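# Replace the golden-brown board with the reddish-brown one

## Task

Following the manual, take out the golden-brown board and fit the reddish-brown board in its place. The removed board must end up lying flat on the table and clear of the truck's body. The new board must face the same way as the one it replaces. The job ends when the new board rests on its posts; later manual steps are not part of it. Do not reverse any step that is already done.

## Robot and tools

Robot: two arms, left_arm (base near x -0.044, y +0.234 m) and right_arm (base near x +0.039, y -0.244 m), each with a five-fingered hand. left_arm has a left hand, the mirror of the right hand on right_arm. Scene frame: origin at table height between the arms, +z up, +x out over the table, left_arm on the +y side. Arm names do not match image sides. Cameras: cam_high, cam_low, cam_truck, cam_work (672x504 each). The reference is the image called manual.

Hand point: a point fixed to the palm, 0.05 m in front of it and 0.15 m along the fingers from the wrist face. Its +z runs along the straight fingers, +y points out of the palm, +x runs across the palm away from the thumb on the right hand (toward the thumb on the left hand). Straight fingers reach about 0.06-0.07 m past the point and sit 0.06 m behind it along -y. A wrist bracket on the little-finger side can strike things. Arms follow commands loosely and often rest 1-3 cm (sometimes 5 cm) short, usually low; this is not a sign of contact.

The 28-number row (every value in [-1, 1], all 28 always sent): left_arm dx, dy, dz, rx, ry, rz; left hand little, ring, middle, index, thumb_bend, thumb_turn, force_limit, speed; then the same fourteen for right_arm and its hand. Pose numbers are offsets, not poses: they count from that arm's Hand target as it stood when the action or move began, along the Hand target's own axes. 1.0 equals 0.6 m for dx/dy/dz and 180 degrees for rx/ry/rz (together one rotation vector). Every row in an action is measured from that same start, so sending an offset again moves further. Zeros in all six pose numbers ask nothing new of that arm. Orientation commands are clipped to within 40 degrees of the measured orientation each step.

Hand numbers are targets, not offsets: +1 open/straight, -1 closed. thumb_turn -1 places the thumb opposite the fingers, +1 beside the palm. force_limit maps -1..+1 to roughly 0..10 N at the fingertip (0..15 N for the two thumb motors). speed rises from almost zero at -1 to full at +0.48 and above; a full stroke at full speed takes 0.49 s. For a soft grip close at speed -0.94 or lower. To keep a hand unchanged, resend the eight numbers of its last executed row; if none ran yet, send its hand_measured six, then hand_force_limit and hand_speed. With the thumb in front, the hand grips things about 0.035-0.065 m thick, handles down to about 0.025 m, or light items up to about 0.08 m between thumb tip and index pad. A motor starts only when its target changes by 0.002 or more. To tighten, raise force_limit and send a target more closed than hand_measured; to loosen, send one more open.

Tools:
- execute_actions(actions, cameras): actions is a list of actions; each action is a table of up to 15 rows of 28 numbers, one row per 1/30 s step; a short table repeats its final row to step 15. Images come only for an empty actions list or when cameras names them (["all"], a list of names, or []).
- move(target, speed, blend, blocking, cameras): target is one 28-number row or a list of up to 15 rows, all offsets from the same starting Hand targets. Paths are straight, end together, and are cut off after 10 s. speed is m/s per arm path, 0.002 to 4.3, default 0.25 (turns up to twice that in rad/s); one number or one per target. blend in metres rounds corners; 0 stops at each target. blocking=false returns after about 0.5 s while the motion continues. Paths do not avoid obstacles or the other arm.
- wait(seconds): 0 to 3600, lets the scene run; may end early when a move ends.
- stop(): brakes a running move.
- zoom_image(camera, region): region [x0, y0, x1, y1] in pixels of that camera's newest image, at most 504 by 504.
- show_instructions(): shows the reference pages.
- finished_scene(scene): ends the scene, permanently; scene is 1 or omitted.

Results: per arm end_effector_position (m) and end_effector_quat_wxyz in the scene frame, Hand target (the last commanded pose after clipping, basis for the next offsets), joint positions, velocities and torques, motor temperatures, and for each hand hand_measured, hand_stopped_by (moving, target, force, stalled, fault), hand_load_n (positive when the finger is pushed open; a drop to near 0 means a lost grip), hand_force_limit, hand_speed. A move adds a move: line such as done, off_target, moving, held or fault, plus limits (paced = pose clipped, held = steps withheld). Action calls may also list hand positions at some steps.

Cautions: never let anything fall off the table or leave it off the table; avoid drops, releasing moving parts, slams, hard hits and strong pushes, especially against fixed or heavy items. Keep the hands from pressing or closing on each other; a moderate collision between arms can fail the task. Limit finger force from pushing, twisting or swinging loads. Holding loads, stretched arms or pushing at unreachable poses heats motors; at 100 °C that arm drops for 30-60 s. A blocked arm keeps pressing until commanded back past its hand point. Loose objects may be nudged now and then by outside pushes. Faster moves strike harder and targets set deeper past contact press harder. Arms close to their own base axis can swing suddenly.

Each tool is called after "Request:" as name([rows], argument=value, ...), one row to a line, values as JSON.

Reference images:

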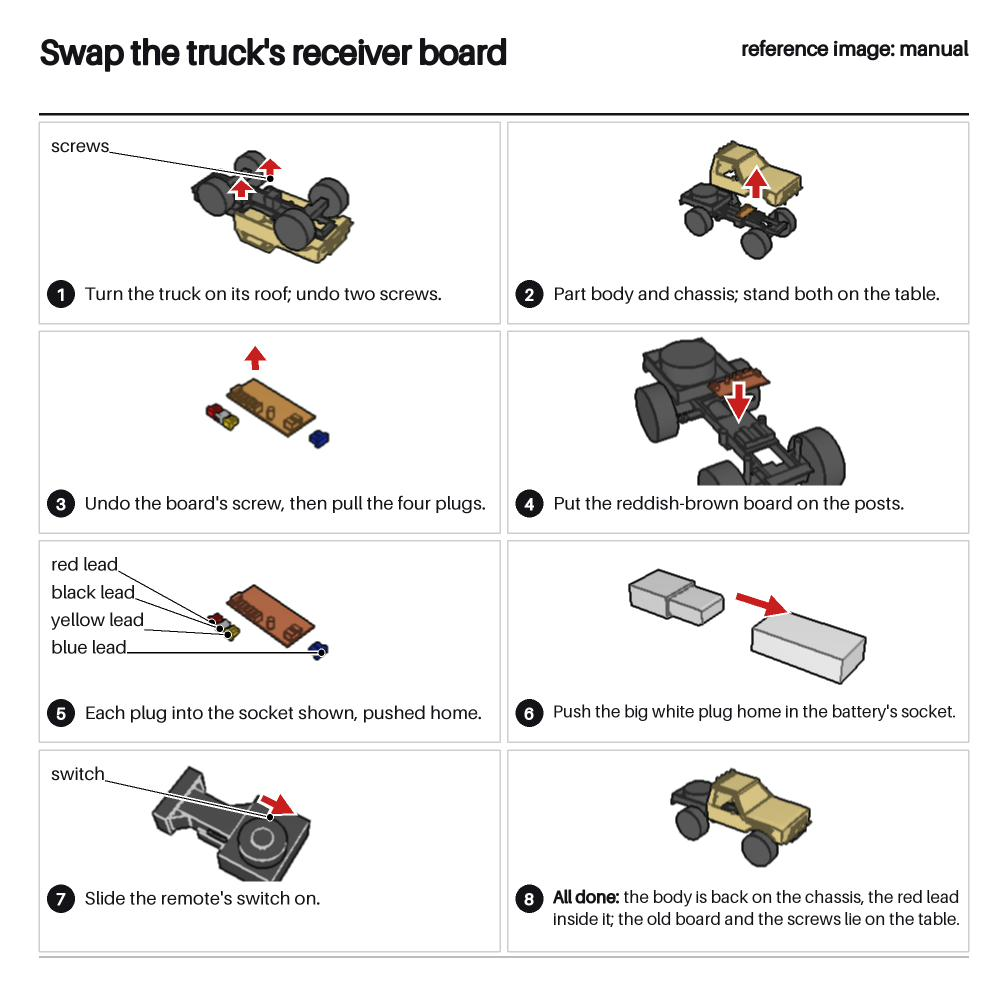

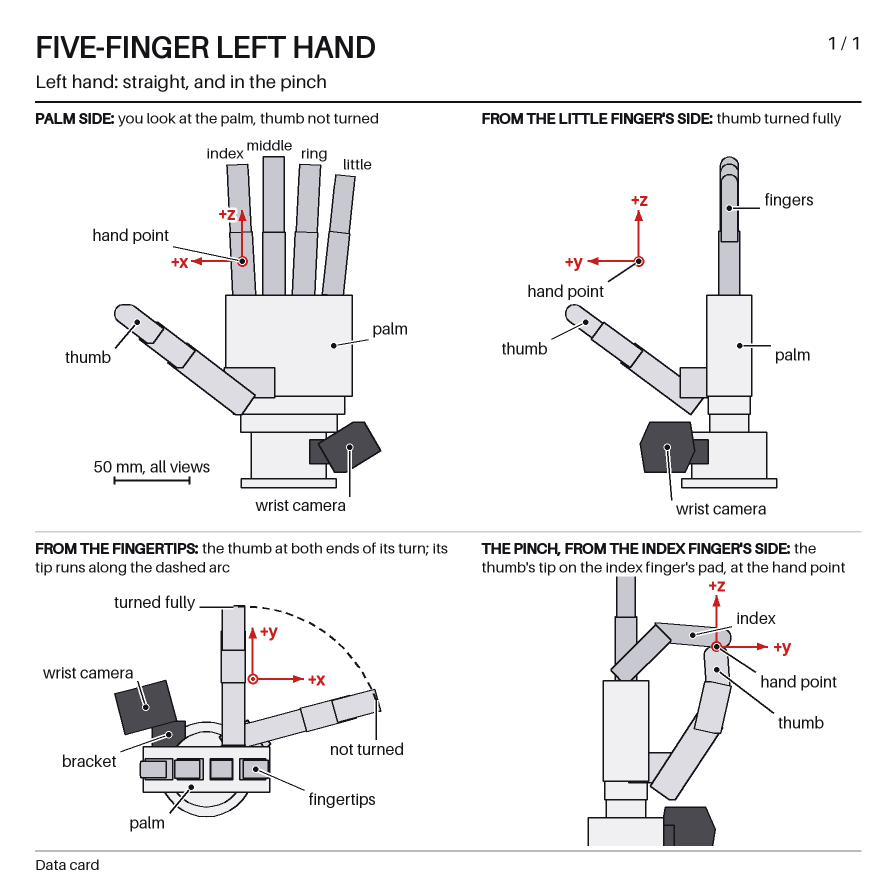

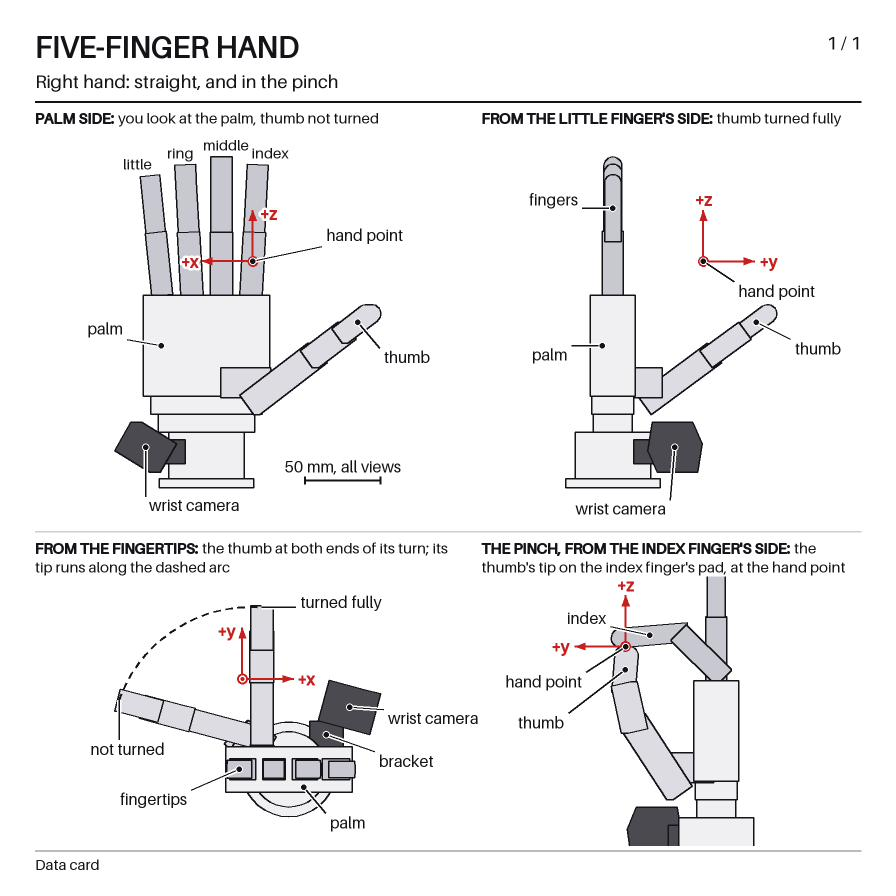

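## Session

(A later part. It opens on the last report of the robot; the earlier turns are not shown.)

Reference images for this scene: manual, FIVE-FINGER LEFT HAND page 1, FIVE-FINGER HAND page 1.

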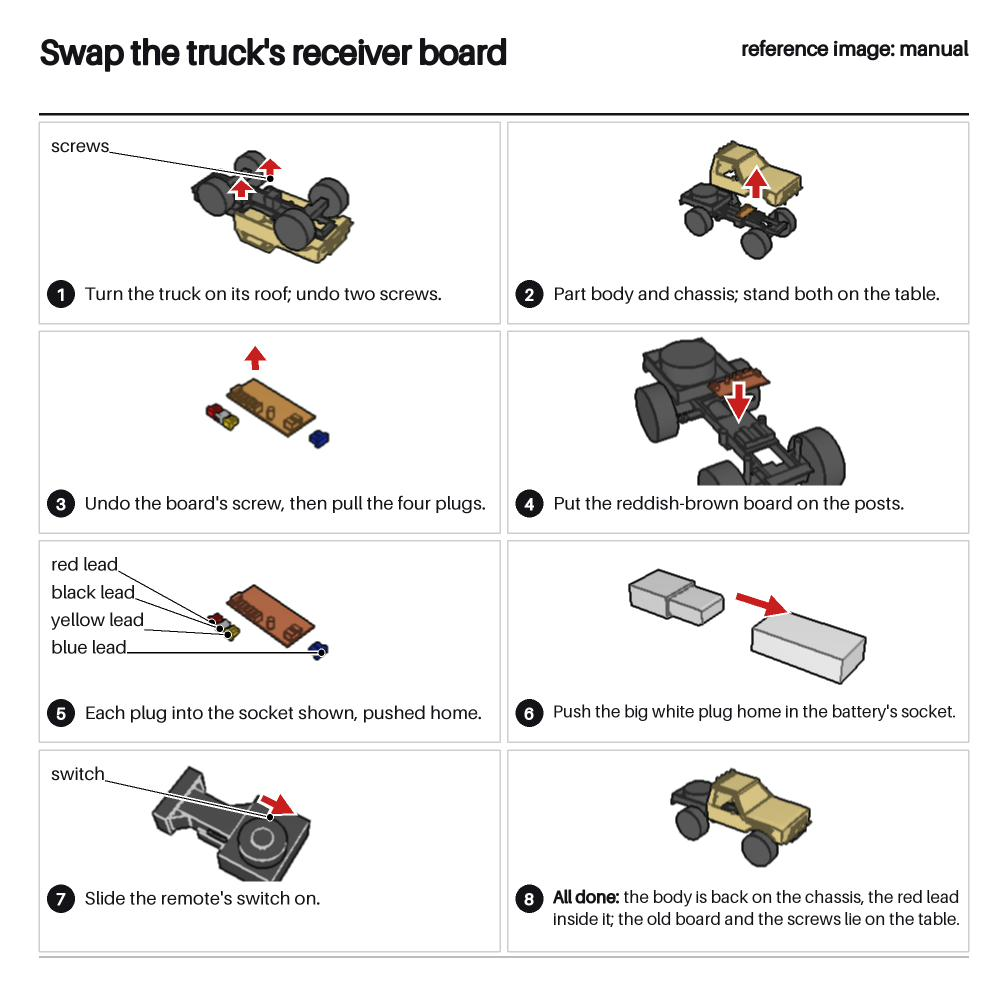

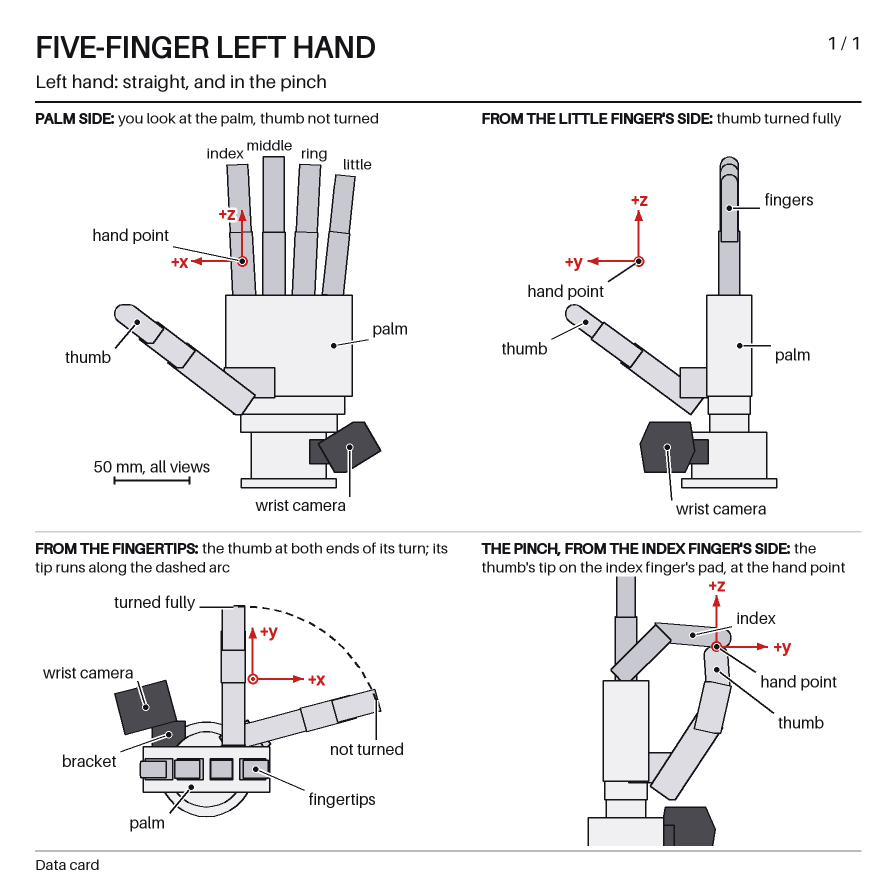

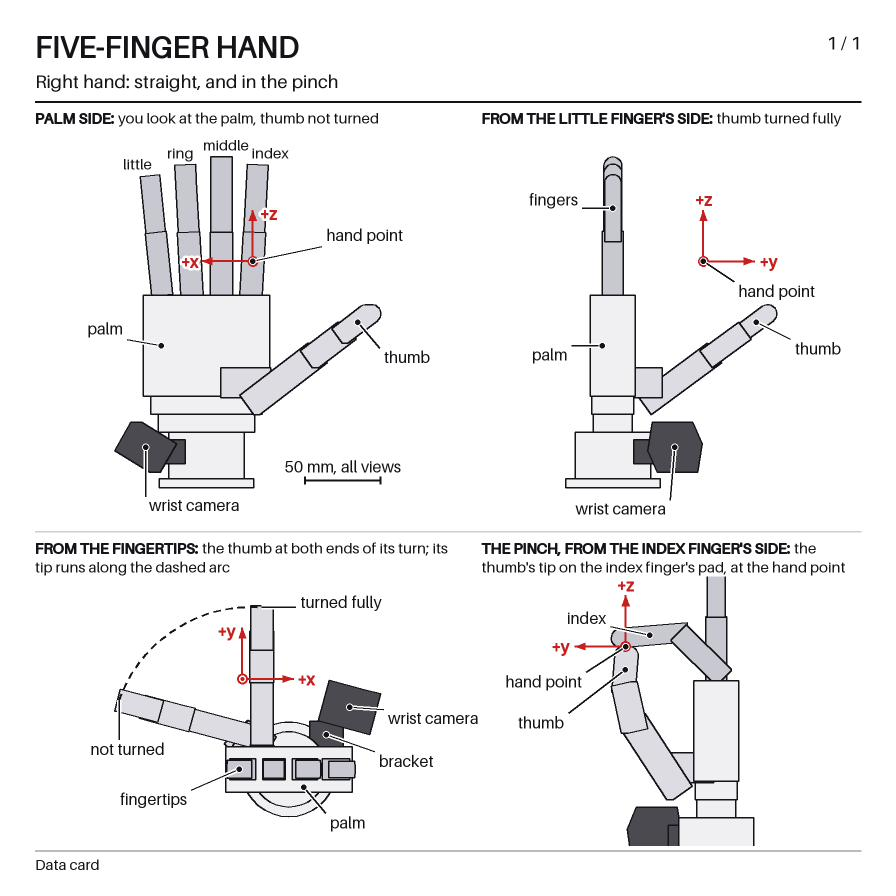

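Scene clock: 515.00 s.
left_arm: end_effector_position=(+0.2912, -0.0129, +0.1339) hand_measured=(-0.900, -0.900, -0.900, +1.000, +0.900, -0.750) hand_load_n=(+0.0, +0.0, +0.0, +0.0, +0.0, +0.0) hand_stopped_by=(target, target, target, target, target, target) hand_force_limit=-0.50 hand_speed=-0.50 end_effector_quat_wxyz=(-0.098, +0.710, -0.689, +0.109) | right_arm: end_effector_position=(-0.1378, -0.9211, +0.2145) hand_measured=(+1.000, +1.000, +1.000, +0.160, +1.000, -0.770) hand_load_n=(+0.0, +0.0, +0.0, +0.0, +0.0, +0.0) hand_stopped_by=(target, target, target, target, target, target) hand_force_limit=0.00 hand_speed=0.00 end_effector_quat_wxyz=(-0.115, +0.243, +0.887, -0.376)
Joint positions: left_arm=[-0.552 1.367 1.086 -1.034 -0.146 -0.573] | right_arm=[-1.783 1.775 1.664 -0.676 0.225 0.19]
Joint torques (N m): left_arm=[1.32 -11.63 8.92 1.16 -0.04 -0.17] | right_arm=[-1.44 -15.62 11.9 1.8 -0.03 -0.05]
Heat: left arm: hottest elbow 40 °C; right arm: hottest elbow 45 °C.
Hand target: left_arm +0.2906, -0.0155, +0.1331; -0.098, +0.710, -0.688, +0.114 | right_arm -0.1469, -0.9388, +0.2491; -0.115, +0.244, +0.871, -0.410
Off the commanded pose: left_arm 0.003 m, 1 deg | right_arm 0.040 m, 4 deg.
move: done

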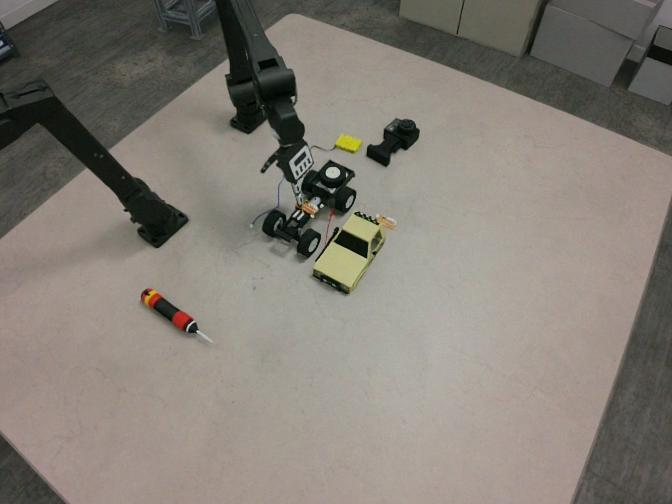

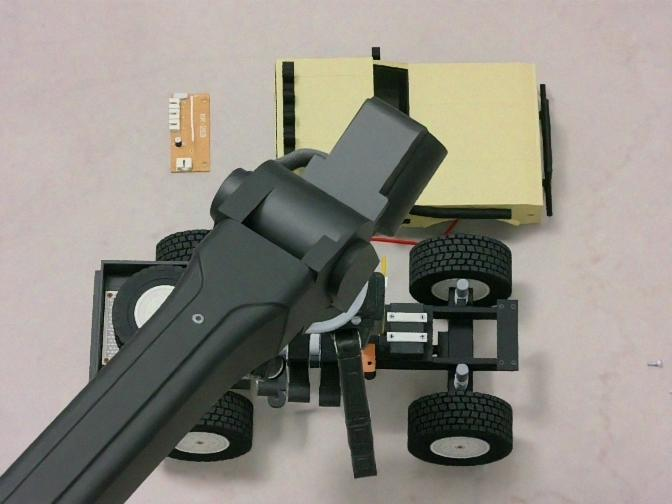

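Request:
move([
  [0.00225, -0.0209, -0.06595, 0.0264, 0.01715, -0.00455, -0.9, -0.9, -0.9, 1.0, 0.90, -0.75, -0.50, -0.5, 0, 0, 0, 0, 0, 0, 1, 1, 1, 0.16, 1, -0.77, 0, 0],
  [-0.20, -0.09, -0.14, 0.0264, 0.01715, -0.00455, -0.9, -0.9, -0.9, 1.0, 0.90, -0.75, -0.50, -0.5, 0, 0, 0, 0, 0, 0, 1, 1, 1, 0.16, 1, -0.77, 0, 0],
], speed=[0.05, 0.15], blend=[0.01, 0], cameras=["all"])

Request:
zoom_image(camera="cam_truck", region=[320, 280, 390, 340])

Request:
zoom_image(camera="cam_truck", region=[320, 325, 390, 385])

Request:
zoom_image(camera="cam_high", region=[290, 190, 330, 225])

Scene clock: 518.33 s.
left_arm: end_effector_position=(+0.3043, +0.1099, +0.2052) hand_measured=(-0.900, -0.900, -0.900, +1.000, +0.900, -0.750) hand_load_n=(+0.0, +0.0, +0.0, +0.0, +0.0, +0.0) hand_stopped_by=(target, target, target, target, target, target) hand_force_limit=-0.50 hand_speed=-0.50 end_effector_quat_wxyz=(-0.100, +0.712, -0.679, +0.146) | right_arm: end_effector_position=(-0.1378, -0.9211, +0.2145) hand_measured=(+1.000, +1.000, +1.000, +0.160, +1.000, -0.770) hand_load_n=(+0.0, +0.0, +0.0, +0.0, +0.0, +0.0) hand_stopped_by=(target, target, target, target, target, target) hand_force_limit=0.00 hand_speed=0.00 end_effector_quat_wxyz=(-0.115, +0.243, +0.887, -0.376)
Joint positions: left_arm=[-0.219 1.179 1.098 -1.135 -0.023 -0.273] | right_arm=[-1.783 1.775 1.664 -0.676 0.225 0.19]
Joint torques (N m): left_arm=[1.85 -9.05 14.08 0.31 0.22 -0.04] | right_arm=[-0.97 -14.39 11.96 1.92 -0.02 -0.09]
Heat: left arm: hottest elbow 40 °C; right arm: hottest elbow 45 °C.
Hand target: left_arm +0.3139, +0.1077, +0.2259; -0.108, +0.707, -0.680, +0.163 | right_arm -0.1469, -0.9388, +0.2491; -0.115, +0.244, +0.871, -0.410
Off the commanded pose: left_arm 0.023 m, 2 deg | right_arm 0.040 m, 4 deg.
move: off_target (left_arm)

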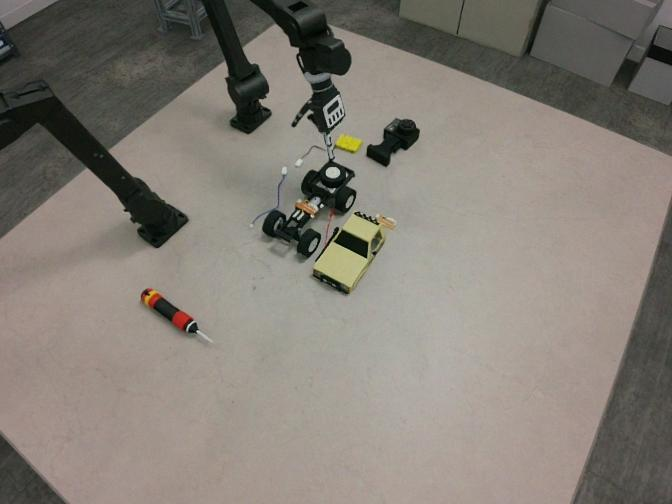

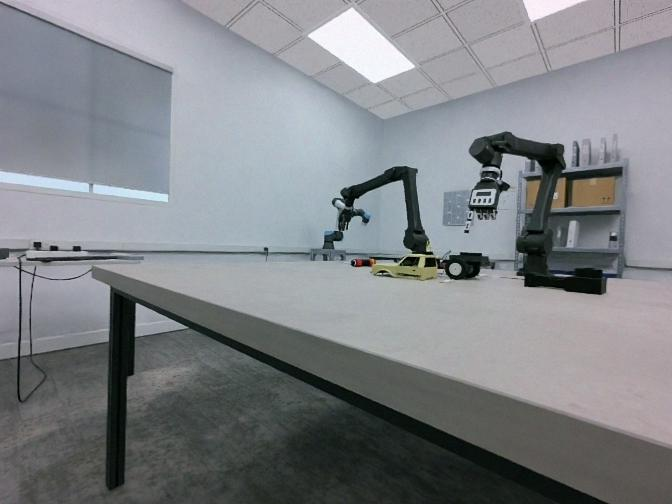

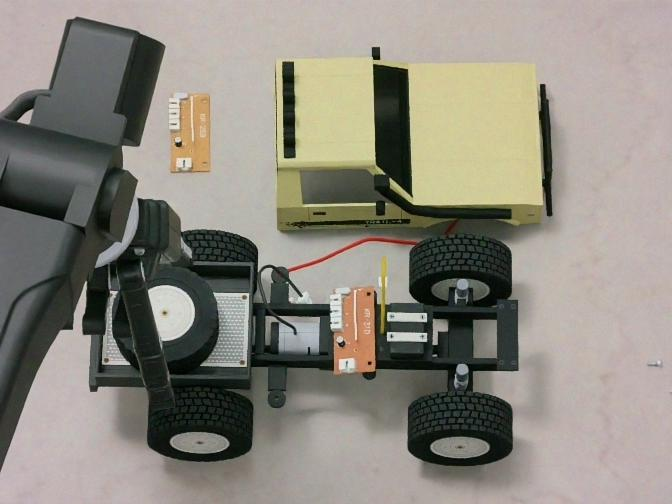

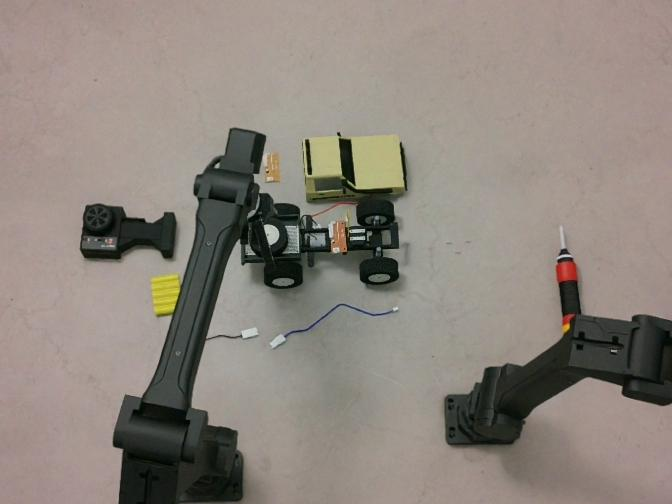

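Scaled by 7.200 from the camera's image (finer frame: 960x720).

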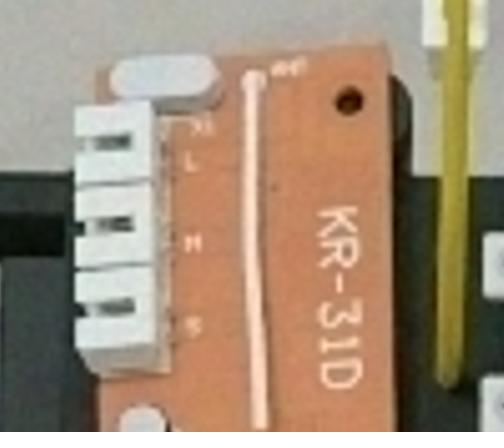

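Scaled by 7.200 from the camera's image (finer frame: 960x720).

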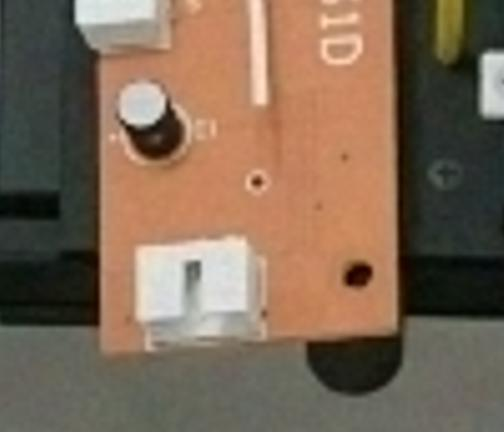

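Scaled by 12.600 from the camera's image (finer frame: 960x720).

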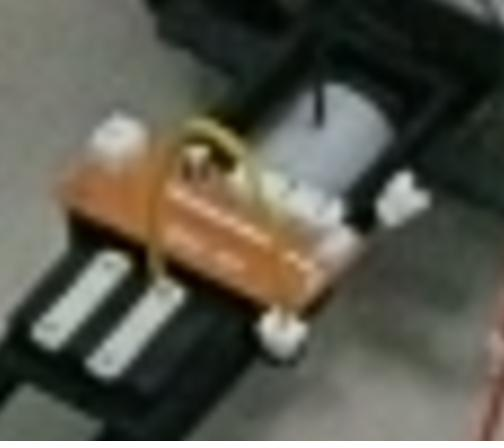

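Request:
zoom_image(camera="cam_truck", region=[360, 354, 380, 374])

Request:
zoom_image(camera="cam_truck", region=[358, 284, 378, 304])

Scaled by 25.200 from the camera's image (finer frame: 960x720).

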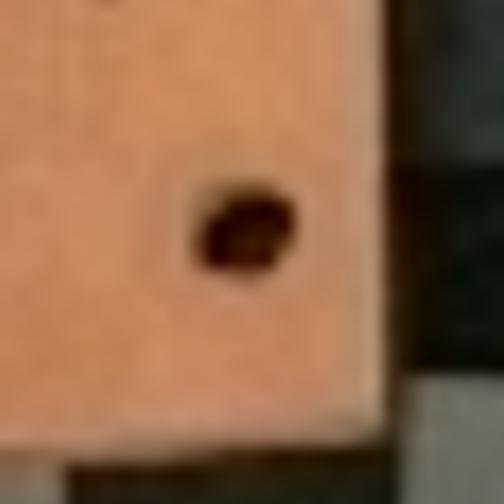

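Scaled by 25.200 from the camera's image (finer frame: 960x720).

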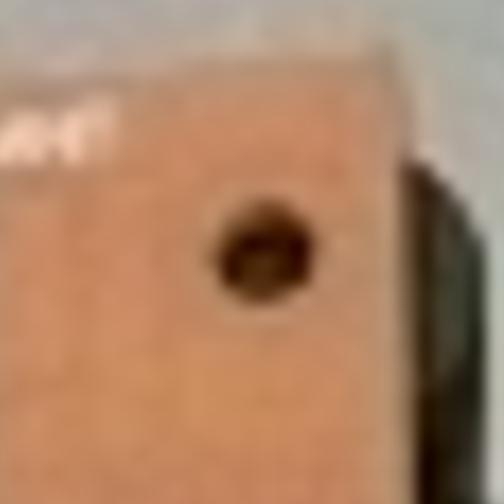

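Request:
move(target=[-0.23185, 0.09898, -0.15858, 0, 0, 0, -0.9, -0.9, -0.9, 1.0, 0.90, -0.75, -0.50, -0.5, 0, 0, 0, 0, 0, 0, 1, 1, 1, 0.16, 1, -0.77, 0, 0], speed=0.2, cameras=["all"])

Request:
zoom_image(camera="cam_truck", region=[300, 260, 440, 400])

Scene clock: 525.27 s.
left_arm: end_effector_position=(+0.2164, +0.2477, +0.2674) hand_measured=(-0.900, -0.900, -0.900, +1.000, +0.900, -0.750) hand_load_n=(+0.0, +0.0, +0.5, +0.0, +0.0, +0.0) hand_stopped_by=(target, target, target, target, target, target) hand_force_limit=-0.50 hand_speed=-0.50 end_effector_quat_wxyz=(-0.100, +0.710, -0.679, +0.157) | right_arm: end_effector_position=(-0.1378, -0.9211, +0.2145) hand_measured=(+1.000, +1.000, +1.000, +0.160, +1.000, -0.770) hand_load_n=(+0.0, +0.0, +0.0, +0.0, +0.0, +0.0) hand_stopped_by=(target, target, target, target, target, target) hand_force_limit=0.00 hand_speed=0.00 end_effector_quat_wxyz=(-0.115, +0.243, +0.887, -0.376)
Joint positions: left_arm=[0.256 0.936 1.098 -1.391 0.156 0.173] | right_arm=[-1.783 1.775 1.664 -0.676 0.225 0.19]
Joint torques (N m): left_arm=[2.2 -4.54 12.98 0.29 0.34 -0.02] | right_arm=[-0.97 -14.27 11.9 1.83 0.03 -0.08]
Heat: left arm: hottest elbow 40 °C; right arm: hottest elbow 45 °C.
Hand target: left_arm +0.2199, +0.2498, +0.2801; -0.108, +0.707, -0.680, +0.162 | right_arm -0.1469, -0.9388, +0.2491; -0.115, +0.244, +0.871, -0.410
Off the commanded pose: left_arm 0.013 m, 1 deg | right_arm 0.040 m, 4 deg.
move: off_target (left_arm)

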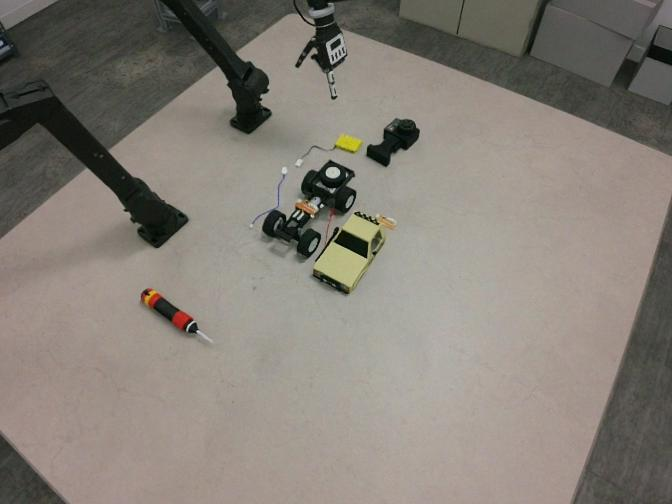

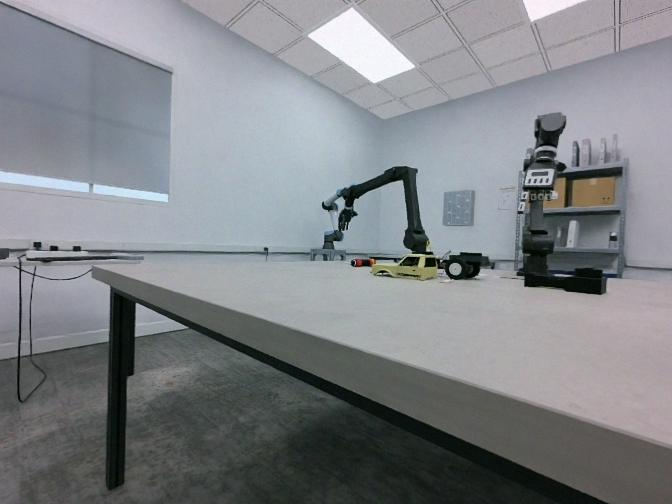

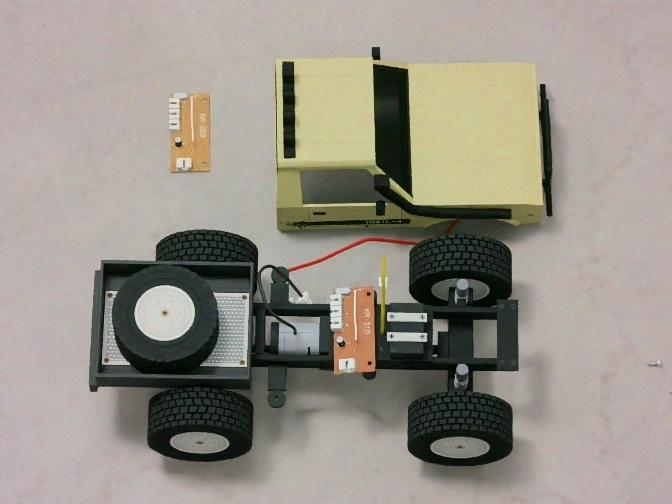

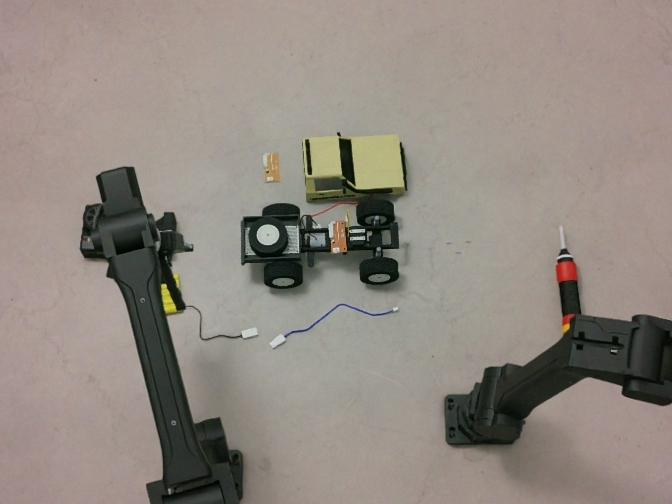

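Scaled by 3.600 from the camera's image (finer frame: 960x720).

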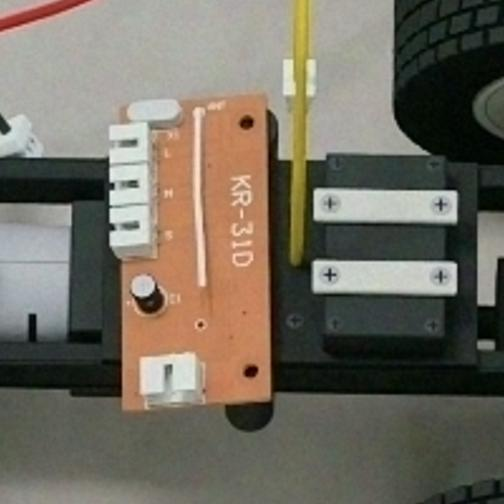

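Request:
finished_scene(scene=1)

The scene is finished: the task was done.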